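# Stand all the flowers stems-down in the vase

## Task

Get every flower into the vase with its stem pointing down, keeping the vase upright and not visibly bending any stem; finally release the flowers and pull the grippers away from them.

## Robot and tools

Robot: two arms, left_arm and right_arm, each ending in a parallel two-finger gripper. The fingers point along the gripper's own +z axis and close along its y axis. The reported end_effector_position is the spot between the finger pads, roughly 1 cm short of the tips. Base poses in the scene frame: left_arm (-0.041, +0.331, 0) m, quat_wxyz (+1.000, 0, 0, -0.019); right_arm (-0.026, -0.287, 0) m, quat_wxyz (+1.000, 0, 0, +0.022). A two-camera stand is fixed behind the arms. Loose objects may occasionally get a small shove from outside.

Frame: scene frame, origin at table-top height midway between the nominal bases; +x points out over the table, +y toward left_arm, +z up. Arm names do not match image sides. All positions, orientations (end_effector_quat_wxyz) and targets use this frame. Printed poses may be off by a few cm, more at long reach.

Joint ranges (rad): waist -2.618 to 3.054, shoulder 0 to 3.142, elbow 0 to 3.142 (straight at 2.901), wrist pitch -1.571 to 1.571, wrist yaw -1.571 to 1.571, wrist roll -2.094 to 2.094.

The 14-number row (used by execute_actions and move): one flat list covering both arms, always all 14 numbers: dx, dy, dz, rx, ry, rz, opening for left_arm, then the same seven for right_arm. Each number is in [-1, 1]. dx, dy, dz, rx, ry, rz are offsets, not poses: measured along scene axes from that arm's Hand target as it stood when the action or move began (rotation about the Hand target's position). Scale: 1.0 = 0.6 m for dx/dy/dz, 180 degrees for rx/ry/rz; rx, ry, rz form one rotation vector. Opening is absolute: +1 fully open (0.094 m), -1 closed. Sending 0 on all six pose numbers re-commands the current Hand target; a 0 in the opening slot is a real command (half open), so repeat the present opening to keep a gripper unchanged.

execute_actions(actions, cameras): actions is a list of actions; each action is up to 15 rows, one per 1/30 s step, and a short action repeats its last row. Every row counts from the action's starting Hand target, not from the previous row; the next action starts from the new Hand target, so repeating an offset keeps moving. Images come back only for an empty actions list or when cameras names them; cameras ["all"] gives all, [] none, and an unknown name rejects the call.

move(target, speed, blend, opening_speed, grip_force, blocking, cameras): straight-line paths for both grippers. target is one 14-number row or a list of up to 15 rows, all offsets from the same starting Hand targets. speed: m/s, 0.002 to 2.9, default 0.25 (rotation up to twice that in rad/s), one value or one per target. blend: corner rounding in m for lists, 0 = stop at each. opening_speed: rate of opening change per second on the -1..+1 scale, at least 0.2; use it to close gently. grip_force: newtons per pad, 10 to 50 (full), one value or one per arm; it persists; lower force closes slowly. blocking=false returns after about 0.5 s while the move continues. Paths take 0.5 to 10 s, ignore obstacles and the other arm, and may lag or overshoot, especially fast or with the arm near straight. Avoid paths near an arm's own base. The result adds a move: line with the ending (done, off_target, moving, held, fault) and limits (paced = pose clipped, held = steps withheld). done means within 10 mm and 2 degrees; neither done nor off_target says anything about contact.

wait(seconds 0 to 10, cameras): lets time pass holding commands; a running move continues. stop(cameras): brakes a running move. zoom_image(camera, region [x0, y0, x1, y1] in pixels, at most 504 each way): closer look at the latest image of cam_high, cam_low, cam_left_wrist or cam_right_wrist (all 672x504). finished_scene(scene): ends the current scene, given its number; call nothing after it in that reply.

Result lines: Hand target (last commanded pose after clipping; next offsets start here), end_effector_position/quat, Joint positions (last number = measured opening in m), grip_measured (opening on the command scale, up to ~2.5 mm wide when empty), Joint velocities (may be omitted when all within noise), Joint torques (offset, noisy, joints 1-3 wrap at ±28 N m), Tool commands, motor temperatures, and for execute_actions some intermediate positions. A MOTOR HOT line appears at 75 °C; at 90 °C the arm folds and stops working; at 100 °C it collapses.

Behaviour to expect: commanded orientation is clipped to 40 degrees from the measured one each step. Grippers often stop short or sag and tilt; check after each move and send the remaining gap as a new offset. Small moves may go nowhere or sideways. An arm blocked by something keeps pushing; command its target back past the gripper to relieve it. Grip force jumps to the limit about 0.06 below the touch reading (more for thin, round or soft items), so for flower stems close slowly with reduced grip_force. Release by commanding an opening well above grip_measured.

Avoid: dropping flowers or releasing them while moving, knocking the vase over, bending stems, anything falling or being left off the table, fast impacts with the table or fixtures, grippers or wrist cameras touching each other, strain on camera cables, and holding loads or stretched poses long enough to overheat.

Each tool is called after "Emit:" as name([rows], argument=value, ...), one row to a line, values as JSON.

## Session

Emit:
execute_actions(actions=[])

Scene clock: 0.00 s.
left_arm: end_effector_position=(+0.3536, +0.3433, +0.0931) grip_measured=+1.000 end_effector_quat_wxyz=(+0.575, -0.062, +0.813, +0.075) | right_arm: end_effector_position=(+0.3576, -0.2665, +0.0651) grip_measured=+1.000 end_effector_quat_wxyz=(+0.490, -0.019, +0.868, +0.078)
Joint positions: left_arm=[-0.054 1.547 0.379 0.82 -0.28 -0.046 0.094] | right_arm=[-0.071 1.501 0.435 0.524 -0.177 0.03 0.094]
Joint velocities: within noise
Joint torques (N m): no reading
Motor temperatures (°C): left_arm=[25 23 26 25 27 26 23] | right_arm=[25 26 25 24 26 27 27]
Heat: left arm: 27 °C; right arm: 27 °C.
Hand target: left_arm +0.3586, +0.3432, +0.1069; +0.591, -0.066, +0.800, +0.072 | right_arm +0.3647, -0.2665, +0.0795; +0.510, -0.023, +0.857, +0.077
Tool commands: left_gripper/opening=+1.0 right_gripper/opening=+1.0

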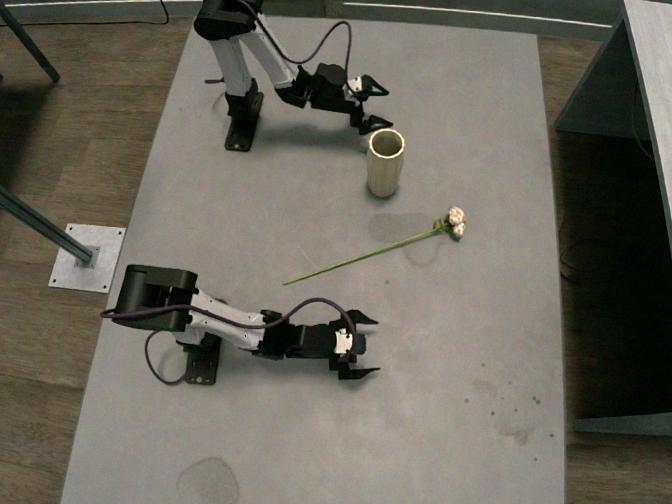

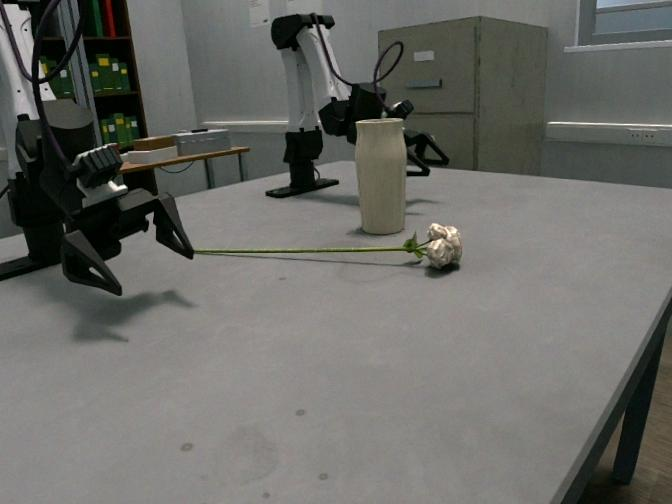

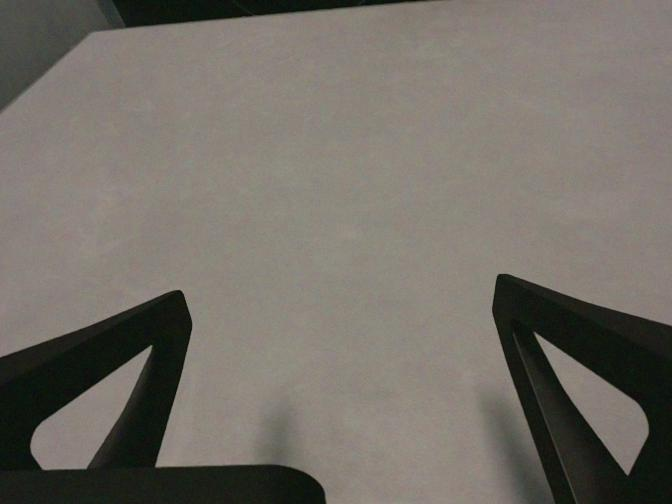

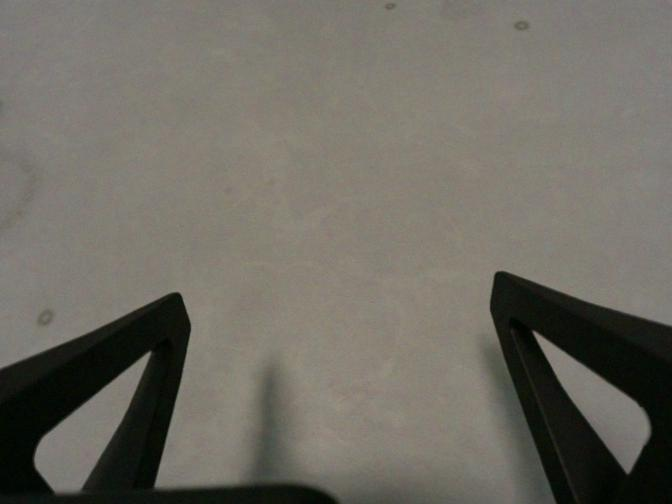

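Emit:
move(target=[0,0,0,0,0,0,1,0.042,0.39,0.2,-0.0823,0.2205,0.072,0], speed=0.3, cameras=["cam_high","cam_right_wrist","cam_low"])

Scene clock: 32.27 s.
left_arm: end_effector_position=(+0.3536, +0.3433, +0.0931) grip_measured=+1.000 end_effector_quat_wxyz=(+0.575, -0.062, +0.813, +0.075) | right_arm: end_effector_position=(+0.3871, -0.0291, +0.1974) grip_measured=+0.002 end_effector_quat_wxyz=(+0.171, -0.167, +0.971, +0.033)
Joint positions: left_arm=[-0.054 1.547 0.379 0.82 -0.28 -0.046 0.094] | right_arm=[0.541 2.188 2.364 -1.404 0.076 0.231 0.047]
Joint torques (N m): left_arm=[-0.14 -5.61 6.31 2.15 -0.09 -0.04] | right_arm=[-0.28 -9.94 8.99 0.92 0.04 0.11]
Motor temperatures (°C): left_arm=[25 26 28 31 27 26 23] | right_arm=[25 29 30 33 26 27 27]
Heat: left arm: 31 °C; right arm: 33 °C.
Hand target: left_arm +0.3586, +0.3432, +0.1069; +0.591, -0.066, +0.800, +0.072 | right_arm +0.3899, -0.0325, +0.1995; +0.171, -0.154, +0.973, +0.027
Off the commanded pose: left_arm 0.015 m, 2 deg | right_arm 0.005 m, 2 deg.
move: off_target (left_arm)
Images, in order (width x height): cam_high 672x504, cam_low 672x504, cam_right_wrist 672x504.

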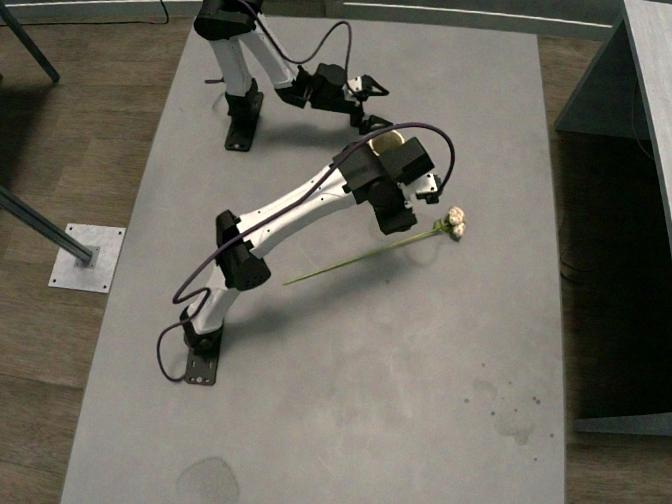

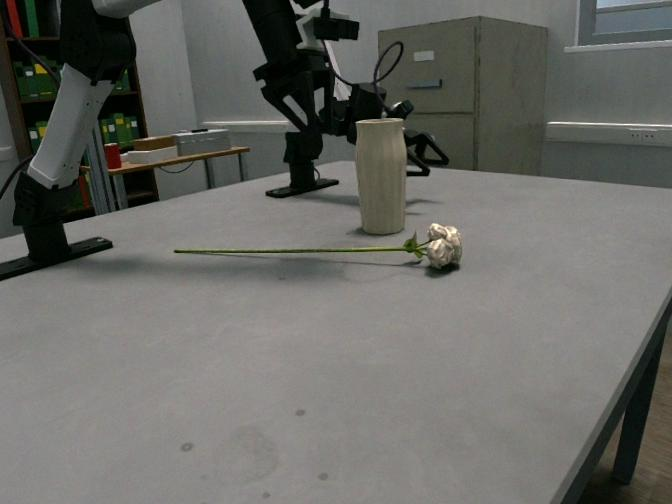

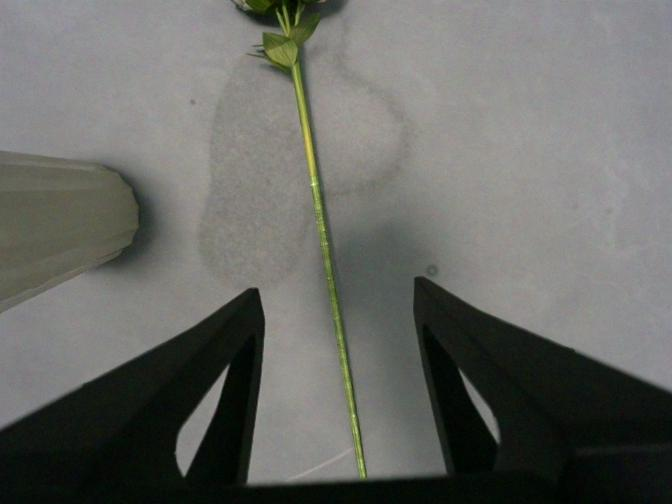

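Emit:
move(target=[0,0,0,0,0,0,1,0,0,-0.2083,0,0,0.044,0], speed=0.25, cameras=["cam_low","cam_right_wrist"])

Scene clock: 40.10 s.
left_arm: end_effector_position=(+0.3536, +0.3433, +0.0931) grip_measured=+1.000 end_effector_quat_wxyz=(+0.575, -0.062, +0.813, +0.075) | right_arm: end_effector_position=(+0.3770, -0.0398, +0.0452) grip_measured=+0.002 end_effector_quat_wxyz=(+0.123, -0.217, +0.968, +0.014)
Joint positions: left_arm=[-0.054 1.547 0.379 0.82 -0.28 -0.046 0.094] | right_arm=[0.527 2.154 1.722 -0.896 0.057 0.122 0.047]
Joint torques (N m): left_arm=[-0.12 -5.6 6.3 2.15 -0.09 -0.04] | right_arm=[-0.57 -16.99 6.22 1.41 -0.28 -0.28]
Heat: left arm: 32 °C; right arm: 32 °C.
Hand target: left_arm +0.3586, +0.3432, +0.1069; +0.591, -0.066, +0.800, +0.072 | right_arm +0.3899, -0.0325, +0.0746; +0.169, -0.220, +0.960, +0.039
Off the commanded pose: left_arm 0.015 m, 2 deg | right_arm 0.033 m, 6 deg.
move: off_target (left_arm, right_arm)
Images, in order (width x height): cam_low 672x504, cam_right_wrist 672x504.

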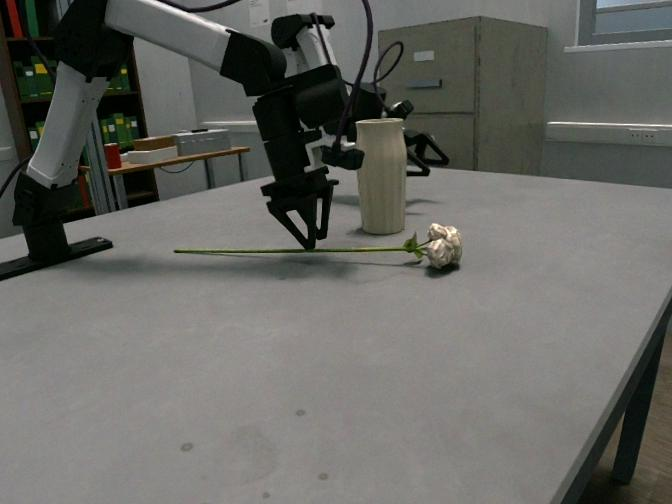

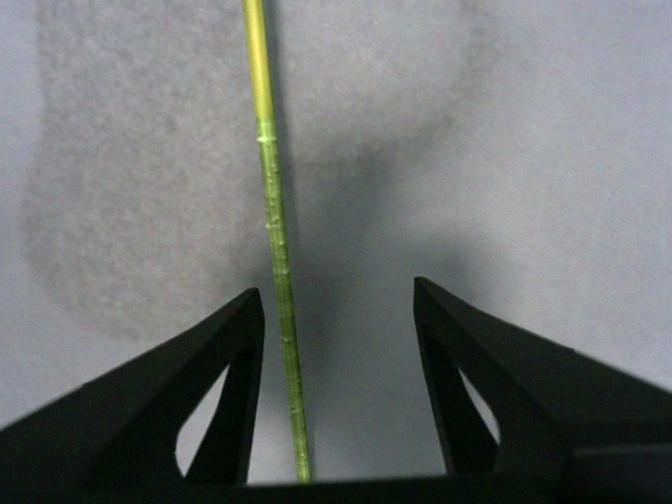

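Emit:
move(target=[0,0,0,0,0,0,1,0,0.022,-0.04,0,0,0.033,0], speed=0.12, cameras=["cam_low","cam_right_wrist"])

Scene clock: 46.53 s.
left_arm: end_effector_position=(+0.3536, +0.3433, +0.0931) grip_measured=+1.000 end_effector_quat_wxyz=(+0.575, -0.062, +0.813, +0.075) | right_arm: end_effector_position=(+0.3818, -0.0300, +0.0411) grip_measured=+0.002 end_effector_quat_wxyz=(+0.140, -0.260, +0.955, +0.031)
Joint positions: left_arm=[-0.054 1.547 0.379 0.82 -0.28 -0.046 0.094] | right_arm=[0.527 2.154 1.695 -0.824 0.025 0.036 0.047]
Joint torques (N m): left_arm=[-0.1 -5.63 6.28 2.14 -0.09 -0.04] | right_arm=[0.57 -12.72 6.24 1.54 -0.31 -0.29]
Motor temperatures (°C): left_arm=[25 27 29 32 27 26 23] | right_arm=[25 37 31 31 26 27 27]
Heat: left arm: 32 °C; right arm: 37 °C.
Hand target: left_arm +0.3586, +0.3432, +0.1069; +0.591, -0.066, +0.800, +0.072 | right_arm +0.3899, -0.0193, +0.0506; +0.167, -0.270, +0.947, +0.048
Off the commanded pose: left_arm 0.015 m, 2 deg | right_arm 0.016 m, 4 deg.
move: off_target (left_arm, right_arm)
Images, in order (width x height): cam_low 672x504, cam_right_wrist 672x504.

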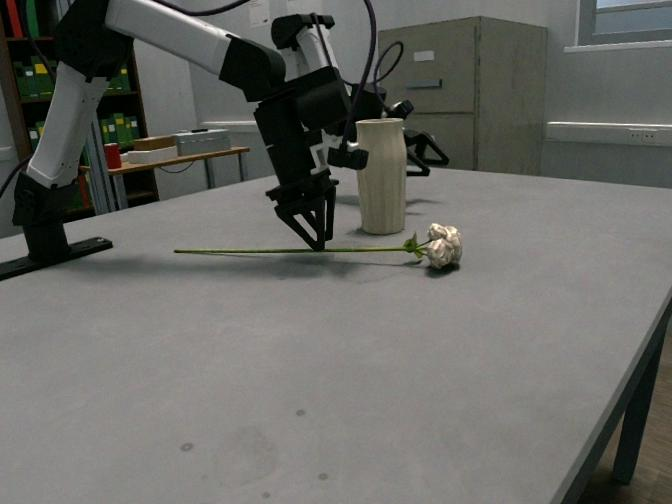

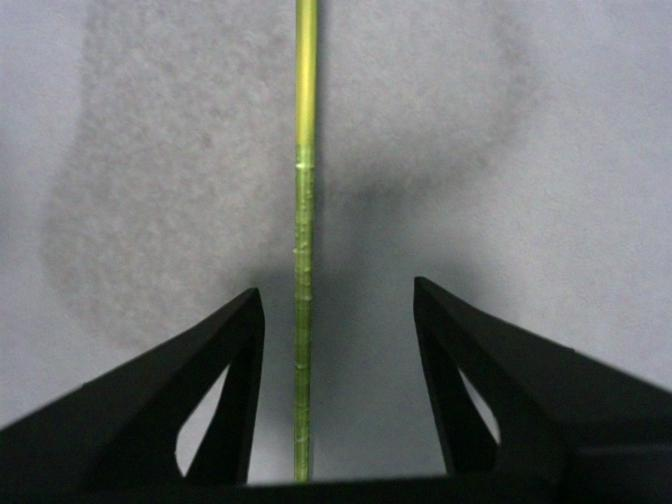

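Emit:
move(target=[0,0,0,0,0,0,1,0,0.015,-0.05,0,0,0,0], speed=0.12, cameras=["cam_low","cam_right_wrist"])

Scene clock: 49.67 s.
left_arm: end_effector_position=(+0.3536, +0.3433, +0.0931) grip_measured=+1.000 end_effector_quat_wxyz=(+0.575, -0.062, +0.813, +0.075) | right_arm: end_effector_position=(+0.3819, -0.0202, +0.0206) grip_measured=+0.002 end_effector_quat_wxyz=(+0.148, -0.267, +0.952, +0.035)
Joint positions: left_arm=[-0.054 1.547 0.379 0.82 -0.28 -0.046 0.094] | right_arm=[0.544 2.18 1.647 -0.732 0.025 0.036 0.047]
Joint torques (N m): left_arm=[-0.1 -5.63 6.3 2.15 -0.09 -0.04] | right_arm=[0.65 -10.52 6.48 1.58 -0.26 -0.1]
Heat: left arm: 32 °C; right arm: 38 °C.
Hand target: left_arm +0.3586, +0.3432, +0.1069; +0.591, -0.066, +0.800, +0.072 | right_arm +0.3899, -0.0103, +0.0206; +0.167, -0.270, +0.947, +0.048
Off the commanded pose: left_arm 0.015 m, 2 deg | right_arm 0.013 m, 3 deg.
move: off_target (left_arm, right_arm)
Images, in order (width x height): cam_low 672x504, cam_right_wrist 672x504.

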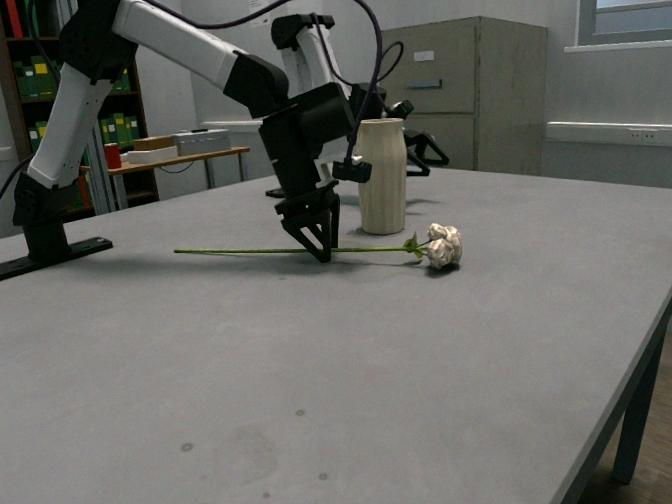

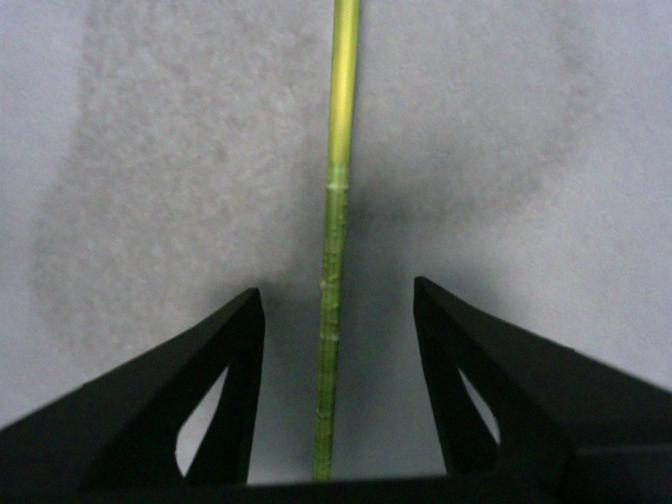

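Emit:
move([
  [0,0,0,0,0,0,1,0,0,-0.016,0,0,0,0],
  [0,0,0,0,0,0,1,0,0,-0.016,0,0,0,-1],
], speed=0.1, grip_force=30, cameras=["cam_low","cam_right_wrist"])

Scene clock: 60.23 s.
left_arm: end_effector_position=(+0.3536, +0.3433, +0.0931) grip_measured=+1.000 end_effector_quat_wxyz=(+0.575, -0.062, +0.813, +0.075) | right_arm: end_effector_position=(+0.3838, -0.0190, +0.0156) grip_measured=-0.881 end_effector_quat_wxyz=(+0.154, -0.267, +0.951, +0.037)
Joint positions: left_arm=[-0.054 1.547 0.379 0.82 -0.28 -0.046 0.094] | right_arm=[0.544 2.185 1.63 -0.699 0.025 0.036 0.006]
Joint torques (N m): left_arm=[-0.12 -5.64 6.3 2.14 -0.09 -0.04] | right_arm=[0.65 -9.95 6 1.61 -0.26 -0.09]
Heat: left arm: 33 °C; right arm: 37 °C.
Hand target: left_arm +0.3586, +0.3432, +0.1069; +0.591, -0.066, +0.800, +0.072 | right_arm +0.3899, -0.0103, +0.0110; +0.167, -0.270, +0.947, +0.048
Off the commanded pose: left_arm 0.015 m, 2 deg | right_arm 0.012 m, 2 deg.
grip_force (N): 30, 30
move: off_target (left_arm, right_arm); target 2's new opening was sent with right_arm's hand 0.012 m and 2 deg from that target
Images, in order (width x height): cam_low 672x504, cam_right_wrist 672x504.

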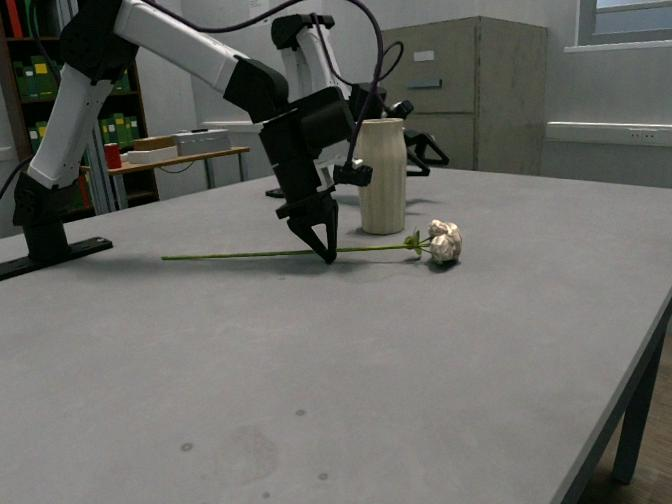

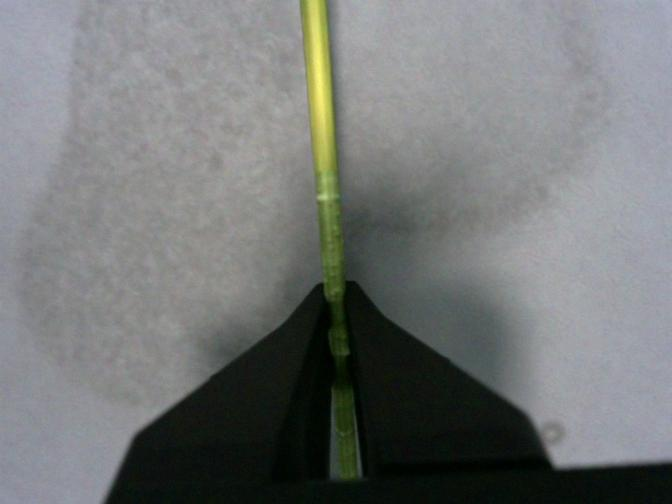

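Emit:
move([
  [0,0,0,0,0,0,1,-0.03,0,0.35,0,0,0,-1],
  [0,0,0,0,0,0,1,-0.083,0.067,0.865,0.2418,-0.3052,0.0636,-1],
], speed=0.25, blend=[0.05,0], cameras=["cam_high","cam_low","cam_right_wrist"])

Scene clock: 75.17 s.
left_arm: end_effector_position=(+0.3536, +0.3433, +0.0931) grip_measured=+1.000 end_effector_quat_wxyz=(+0.575, -0.062, +0.813, +0.075) | right_arm: end_effector_position=(+0.3531, +0.0294, +0.4918) grip_measured=-0.881 end_effector_quat_wxyz=(+0.614, -0.265, +0.699, +0.254)
Joint positions: left_arm=[-0.054 1.547 0.379 0.82 -0.28 -0.046 0.094] | right_arm=[0.619 1.65 2.018 -0.487 -0.092 0.018 0.006]
Joint torques (N m): left_arm=[-0.1 -5.63 6.31 2.14 -0.08 -0.04] | right_arm=[0.68 -9.74 7.42 3.08 -0.33 -0.28]
Heat: left arm: 34 °C; right arm: 38 °C.
Hand target: left_arm +0.3586, +0.3432, +0.1069; +0.591, -0.066, +0.800, +0.072 | right_arm +0.3401, +0.0299, +0.5300; +0.653, -0.270, +0.654, +0.270
Off the commanded pose: left_arm 0.015 m, 2 deg | right_arm 0.040 m, 7 deg.
grip_force (N): 30, 30
move: off_target (left_arm, right_arm)
Images, in order (width x height): cam_high 672x504, cam_low 672x504, cam_right_wrist 672x504.

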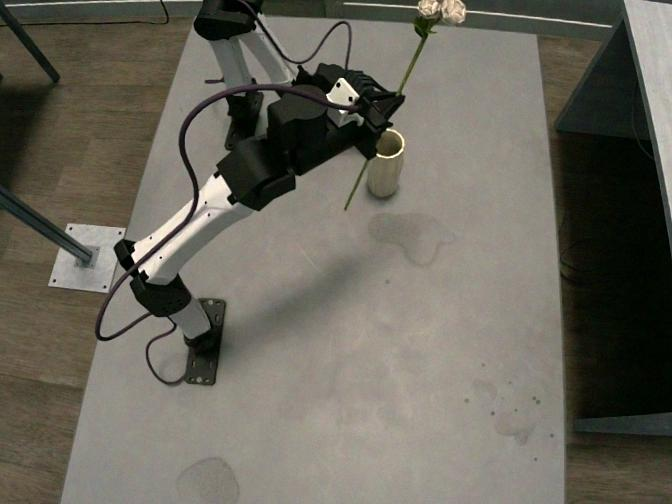

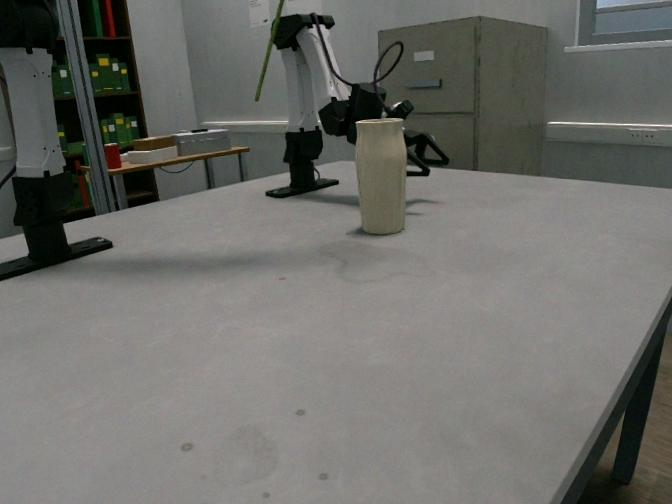

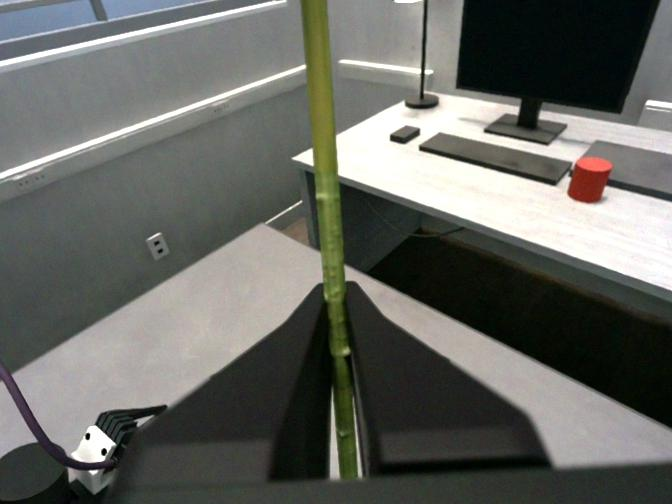

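Emit:
move(target=[0,0,0,0,0,0,1,0.033,0.1,0.08,0.11,-0.0786,0,-1], speed=0.2, cameras=["cam_high","cam_low","cam_right_wrist"])

Scene clock: 90.67 s.
left_arm: end_effector_position=(+0.3536, +0.3433, +0.0931) grip_measured=+1.000 end_effector_quat_wxyz=(+0.575, -0.062, +0.813, +0.075) | right_arm: end_effector_position=(+0.3618, +0.0969, +0.5498) grip_measured=-0.881 end_effector_quat_wxyz=(+0.740, -0.213, +0.544, +0.332)
Joint positions: left_arm=[-0.054 1.547 0.379 0.82 -0.28 -0.046 0.094] | right_arm=[0.73 1.795 1.965 0.153 -0.021 0.055 0.006]
Joint torques (N m): left_arm=[-0.14 -5.6 6.27 2.15 -0.08 -0.04] | right_arm=[0.59 -7.69 9.99 2.75 0.09 0.07]
Motor temperatures (°C): left_arm=[25 28 30 35 27 26 23] | right_arm=[25 37 33 40 26 27 27]
Heat: left arm: 35 °C; right arm: 40 °C.
Hand target: left_arm +0.3586, +0.3432, +0.1069; +0.591, -0.066, +0.800, +0.072 | right_arm +0.3599, +0.0899, +0.5780; +0.765, -0.185, +0.513, +0.343
Off the commanded pose: left_arm 0.015 m, 2 deg | right_arm 0.029 m, 6 deg.
grip_force (N): 30, 30
move: off_target (left_arm, right_arm)
Images, in order (width x height): cam_high 672x504, cam_low 672x504, cam_right_wrist 672x504.

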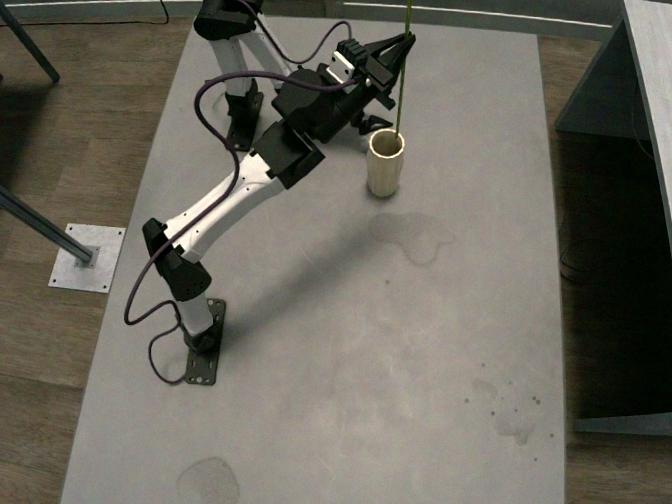

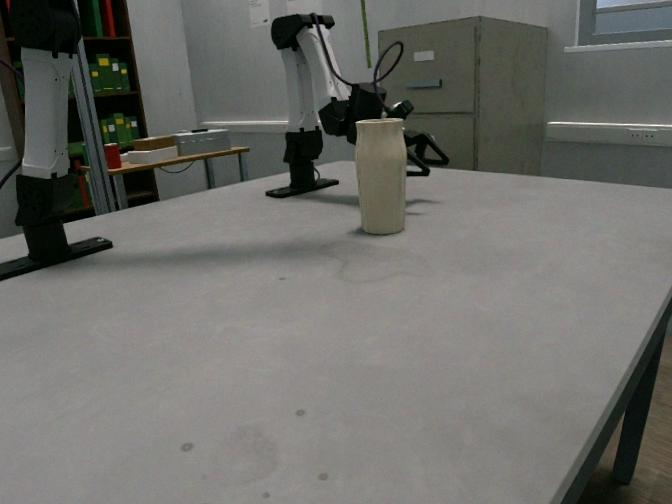

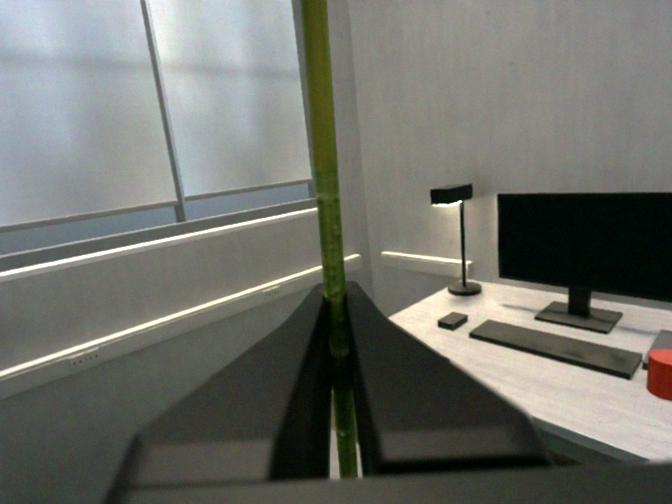

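Emit:
zoom_image(camera="cam_low", region=[320, 0, 460, 140])

Emit:
zoom_image(camera="cam_high", region=[320, 0, 480, 200])

Scaled by 3.600 from the camera's 672x504 image, which has a finer 960x720 frame.

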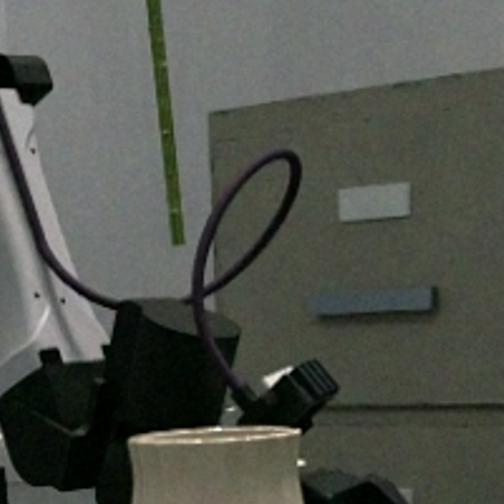

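Scaled by 2.520 from the camera's 672x504 image, which has a finer 960x720 frame.

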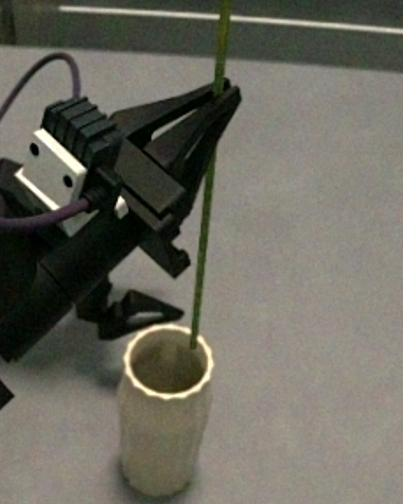

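Emit:
move(target=[0,0,0,0,0,0,1,0.005,0.103,0.01,-0.0275,0.0275,0,-1], speed=0.15, cameras=["cam_high","cam_low"])

Emit:
zoom_image(camera="cam_low", region=[320, 0, 460, 140])

Emit:
zoom_image(camera="cam_high", region=[320, 0, 480, 200])

Scene clock: 115.20 s.
left_arm: end_effector_position=(+0.3536, +0.3433, +0.0931) grip_measured=+1.000 end_effector_quat_wxyz=(+0.575, -0.062, +0.813, +0.075) | right_arm: end_effector_position=(+0.3598, +0.1545, +0.5838) grip_measured=-0.881 end_effector_quat_wxyz=(+0.730, -0.205, +0.555, +0.342)
Joint positions: left_arm=[-0.054 1.547 0.379 0.82 -0.28 -0.046 0.094] | right_arm=[0.832 2.208 2.784 -0.271 0.08 0.059 0.006]
Joint torques (N m): left_arm=[-0.14 -5.61 6.3 2.14 -0.09 -0.04] | right_arm=[0.1 -9.48 8.02 1.8 0.07 -0.27]
Heat: left arm: 37 °C; right arm: 39 °C.
Hand target: left_arm +0.3586, +0.3432, +0.1069; +0.591, -0.066, +0.800, +0.072 | right_arm +0.3629, +0.1517, +0.5840; +0.733, -0.203, +0.560, +0.328
Off the commanded pose: left_arm 0.015 m, 2 deg | right_arm 0.004 m, 2 deg.
grip_force (N): 30, 30
move: off_target (left_arm)
Images, in order (width x height): cam_high 672x504, cam_low 672x504.

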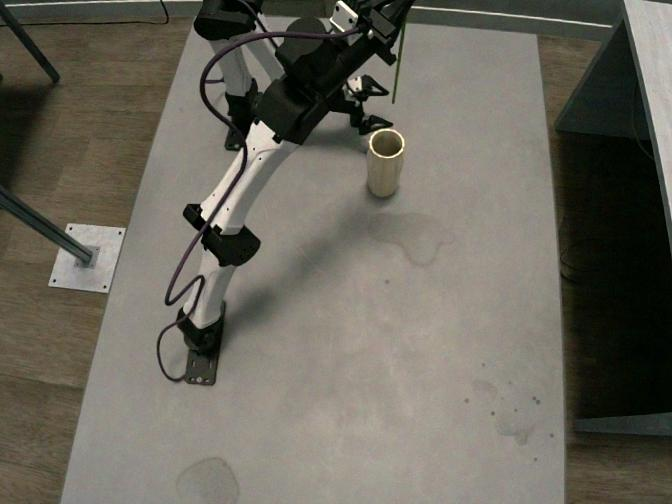

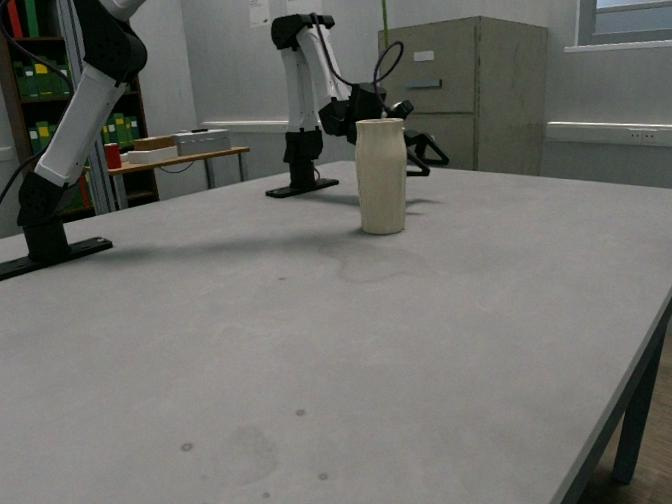

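Scaled by 3.600 from the camera's 672x504 image, which has a finer 960x720 frame.

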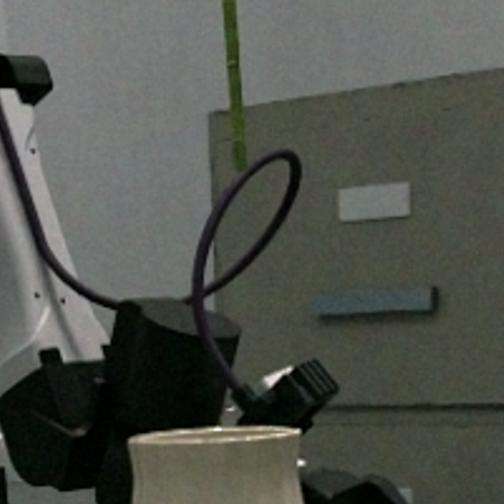

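Scaled by 2.520 from the camera's 672x504 image, which has a finer 960x720 frame.

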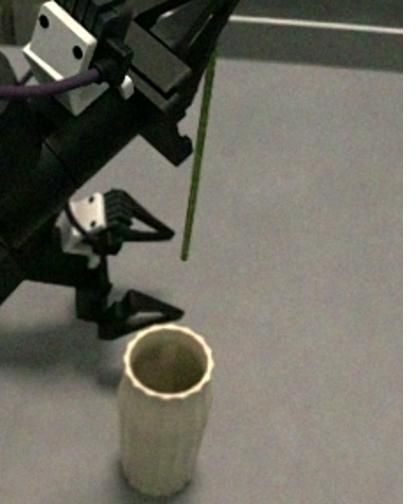

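Emit:
move(target=[0,0,0,0,0,0,1,-0.002,-0.02,-0.17,0,0,0,-1], speed=0.15, cameras=["cam_high","cam_low"])

Emit:
zoom_image(camera="cam_low", region=[320, 0, 460, 140])

Emit:
zoom_image(camera="cam_high", region=[320, 0, 480, 200])

Scene clock: 124.97 s.
left_arm: end_effector_position=(+0.3536, +0.3433, +0.0931) grip_measured=+1.000 end_effector_quat_wxyz=(+0.575, -0.062, +0.813, +0.075) | right_arm: end_effector_position=(+0.3675, +0.1562, +0.4323) grip_measured=-0.881 end_effector_quat_wxyz=(+0.693, -0.226, +0.607, +0.317)
Joint positions: left_arm=[-0.054 1.547 0.379 0.82 -0.28 -0.046 0.094] | right_arm=[0.825 1.868 1.732 0.299 0.082 0.059 0.006]
Joint torques (N m): left_arm=[-0.1 -5.61 6.3 2.15 -0.09 -0.04] | right_arm=[-0.58 -13.5 9.11 2.96 -0.06 -0.21]
Heat: left arm: 37 °C; right arm: 38 °C.
Hand target: left_arm +0.3586, +0.3432, +0.1069; +0.591, -0.066, +0.800, +0.072 | right_arm +0.3617, +0.1397, +0.4820; +0.733, -0.203, +0.560, +0.328
Off the commanded pose: left_arm 0.015 m, 2 deg | right_arm 0.053 m, 8 deg.
grip_force (N): 30, 30
move: off_target (left_arm, right_arm)
Images, in order (width x height): cam_high 672x504, cam_low 672x504.

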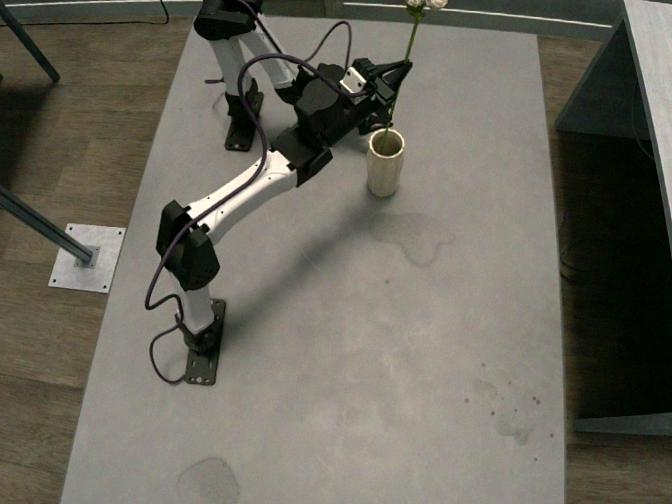

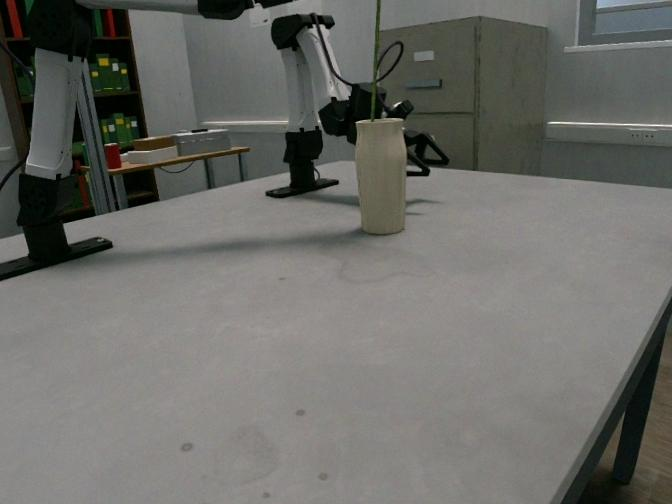

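Scaled by 3.600 from the camera's 672x504 image, which has a finer 960x720 frame.

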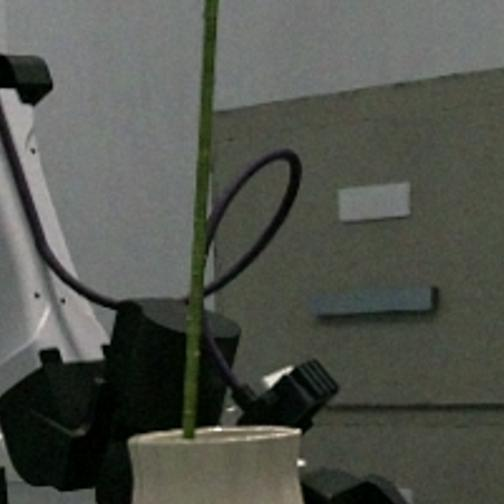

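Scaled by 2.520 from the camera's 672x504 image, which has a finer 960x720 frame.

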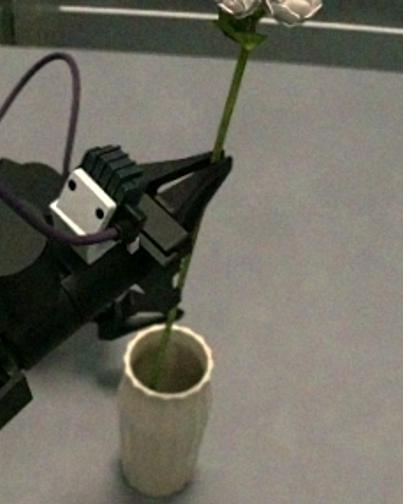

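Emit:
move(target=[0,0,0,0,0,0,1,0,0,-0.07,0.0275,-0.0275,0,-1], speed=0.12, cameras=["cam_high","cam_low"])

Emit:
zoom_image(camera="cam_high", region=[320, 0, 480, 200])

Scene clock: 132.57 s.
left_arm: end_effector_position=(+0.3536, +0.3433, +0.0931) grip_measured=+1.000 end_effector_quat_wxyz=(+0.575, -0.062, +0.813, +0.075) | right_arm: end_effector_position=(+0.3606, +0.1480, +0.4182) grip_measured=-0.881 end_effector_quat_wxyz=(+0.739, -0.197, +0.545, +0.343)
Joint positions: left_arm=[-0.054 1.547 0.379 0.82 -0.28 -0.046 0.094] | right_arm=[0.825 1.868 1.512 0.69 0.082 0.059 0.006]
Joint torques (N m): left_arm=[-0.14 -5.61 6.31 2.16 -0.08 -0.04] | right_arm=[-0.75 -9.47 8.53 2.76 -0.11 -0.3]
Heat: left arm: 38 °C; right arm: 42 °C.
Hand target: left_arm +0.3586, +0.3432, +0.1069; +0.591, -0.066, +0.800, +0.072 | right_arm +0.3617, +0.1397, +0.4400; +0.765, -0.185, +0.513, +0.343
Off the commanded pose: left_arm 0.015 m, 2 deg | right_arm 0.023 m, 5 deg.
grip_force (N): 30, 30
move: off_target (left_arm, right_arm)
Images, in order (width x height): cam_high 672x504, cam_low 672x504.

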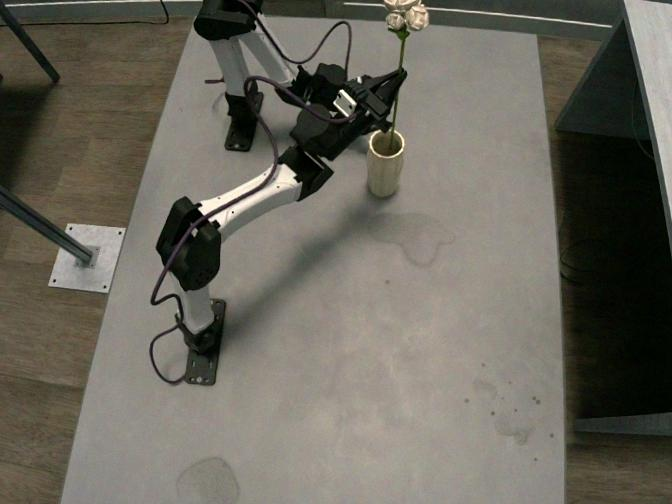

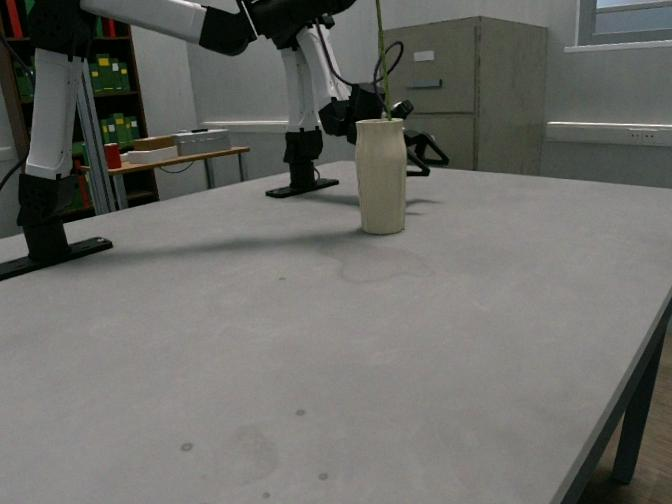

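Scaled by 2.520 from the camera's 672x504 image, which has a finer 960x720 frame.

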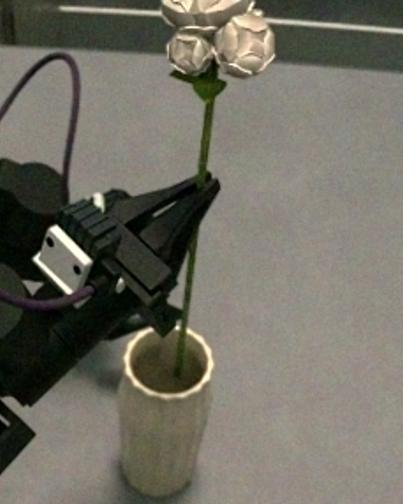

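Emit:
move(target=[0,0,0,0,0,0,1,-0.005,-0.01,-0.15,0.005,-0.005,0,-1], speed=0.12, cameras=["cam_high","cam_low"])

Emit:
zoom_image(camera="cam_high", region=[320, 0, 480, 200])

Scene clock: 137.90 s.
left_arm: end_effector_position=(+0.3536, +0.3433, +0.0931) grip_measured=+1.000 end_effector_quat_wxyz=(+0.575, -0.062, +0.813, +0.075) | right_arm: end_effector_position=(+0.3575, +0.1403, +0.3350) grip_measured=-0.881 end_effector_quat_wxyz=(+0.749, -0.190, +0.532, +0.347)
Joint positions: left_arm=[-0.054 1.547 0.379 0.82 -0.28 -0.046 0.094] | right_arm=[0.82 1.95 1.244 1.078 0.082 0.059 0.006]
Joint torques (N m): left_arm=[-0.13 -5.63 6.31 2.15 -0.09 -0.04] | right_arm=[-0.62 -9.09 7.35 2.65 -0.16 -0.3]
Heat: left arm: 38 °C; right arm: 42 °C.
Hand target: left_arm +0.3586, +0.3432, +0.1069; +0.591, -0.066, +0.800, +0.072 | right_arm +0.3587, +0.1337, +0.3500; +0.770, -0.182, +0.504, +0.346
Off the commanded pose: left_arm 0.015 m, 2 deg | right_arm 0.016 m, 4 deg.
grip_force (N): 30, 30
move: off_target (left_arm, right_arm)
Images, in order (width x height): cam_high 672x504, cam_low 672x504.

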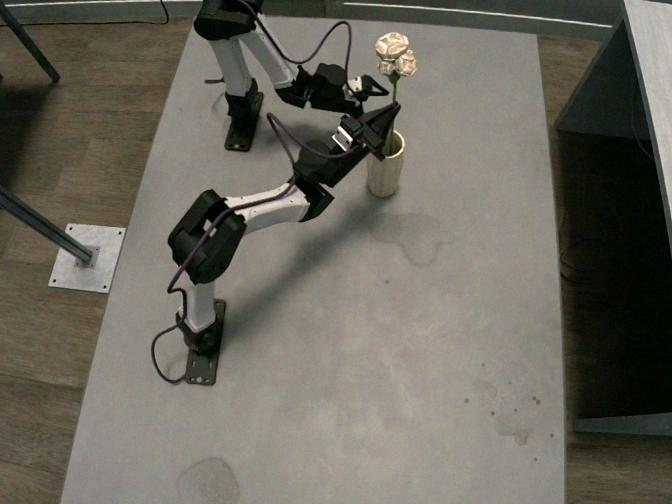

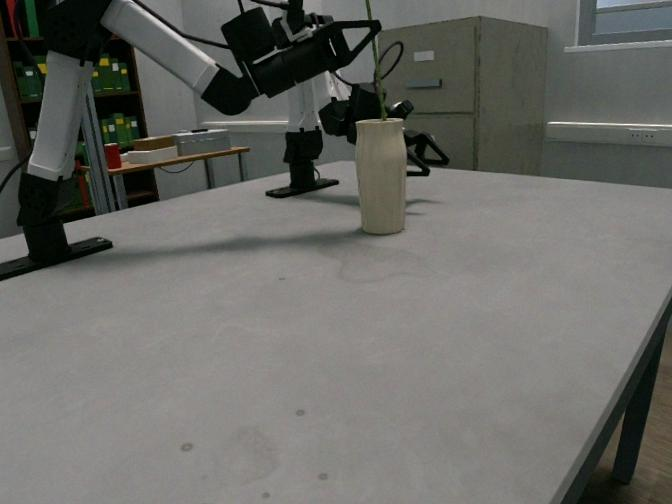

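Scaled by 2.520 from the camera's 672x504 image, which has a finer 960x720 frame.

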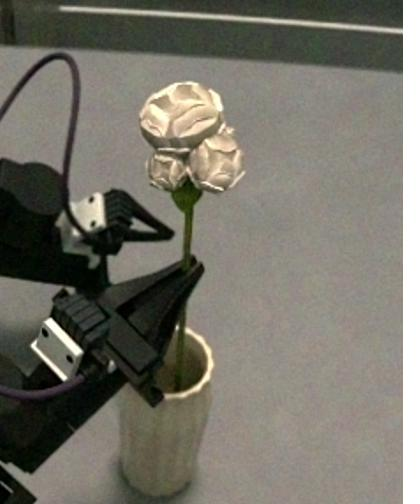

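Emit:
move(target=[0,0,0,0,0,0,1,0.003,0.003,-0.1,-0.008,0.008,0,-1], speed=0.1, cameras=["cam_high","cam_low"])

Emit:
zoom_image(camera="cam_low", region=[300, 0, 460, 240])

Emit:
zoom_image(camera="cam_high", region=[320, 0, 480, 200])

Scene clock: 148.03 s.
left_arm: end_effector_position=(+0.3536, +0.3433, +0.0931) grip_measured=+1.000 end_effector_quat_wxyz=(+0.575, -0.062, +0.813, +0.075) | right_arm: end_effector_position=(+0.3586, +0.1388, +0.2910) grip_measured=-0.881 end_effector_quat_wxyz=(+0.751, -0.187, +0.529, +0.347)
Joint positions: left_arm=[-0.054 1.547 0.379 0.82 -0.28 -0.046 0.094] | right_arm=[0.817 2.044 1.17 1.254 0.082 0.059 0.006]
Joint torques (N m): left_arm=[-0.14 -5.61 6.3 2.14 -0.09 -0.03] | right_arm=[-0.64 -8.59 5.65 2.4 -0.16 -0.27]
Heat: left arm: 39 °C; right arm: 42 °C.
Hand target: left_arm +0.3586, +0.3432, +0.1069; +0.591, -0.066, +0.800, +0.072 | right_arm +0.3605, +0.1355, +0.2900; +0.762, -0.187, +0.518, +0.342
Off the commanded pose: left_arm 0.015 m, 2 deg | right_arm 0.004 m, 2 deg.
grip_force (N): 30, 30
move: off_target (left_arm)
Images, in order (width x height): cam_high 672x504, cam_low 672x504.

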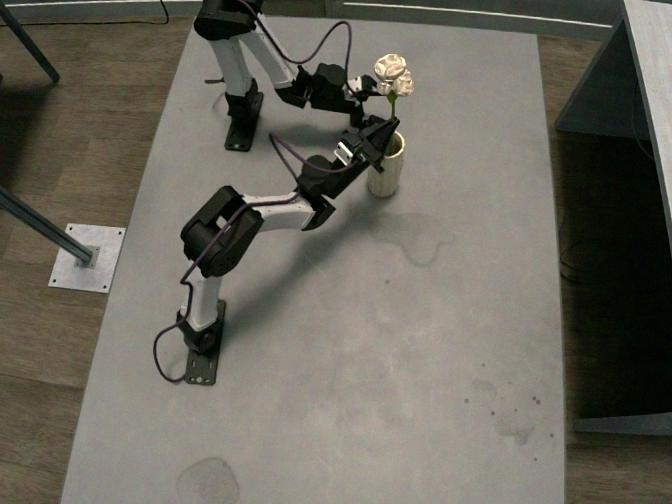

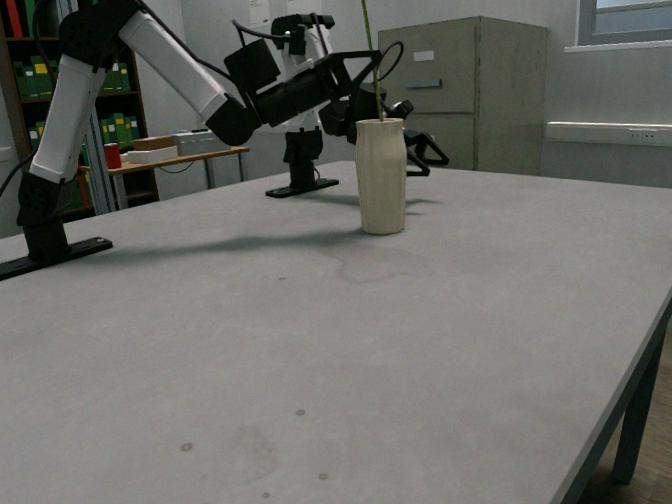

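Scaled by 2.100 from the camera's 672x504 image, which has a finer 960x720 frame.

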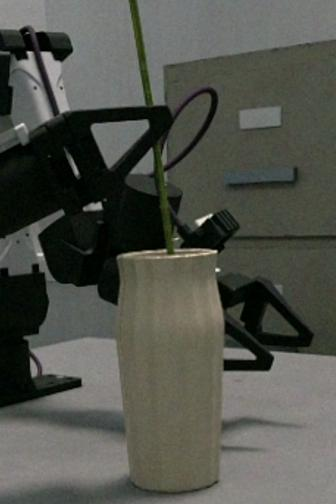

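Scaled by 2.520 from the camera's 672x504 image, which has a finer 960x720 frame.

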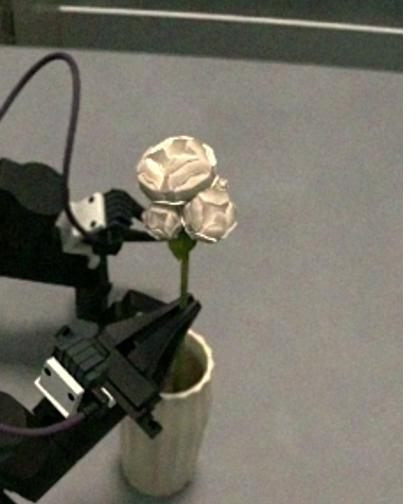

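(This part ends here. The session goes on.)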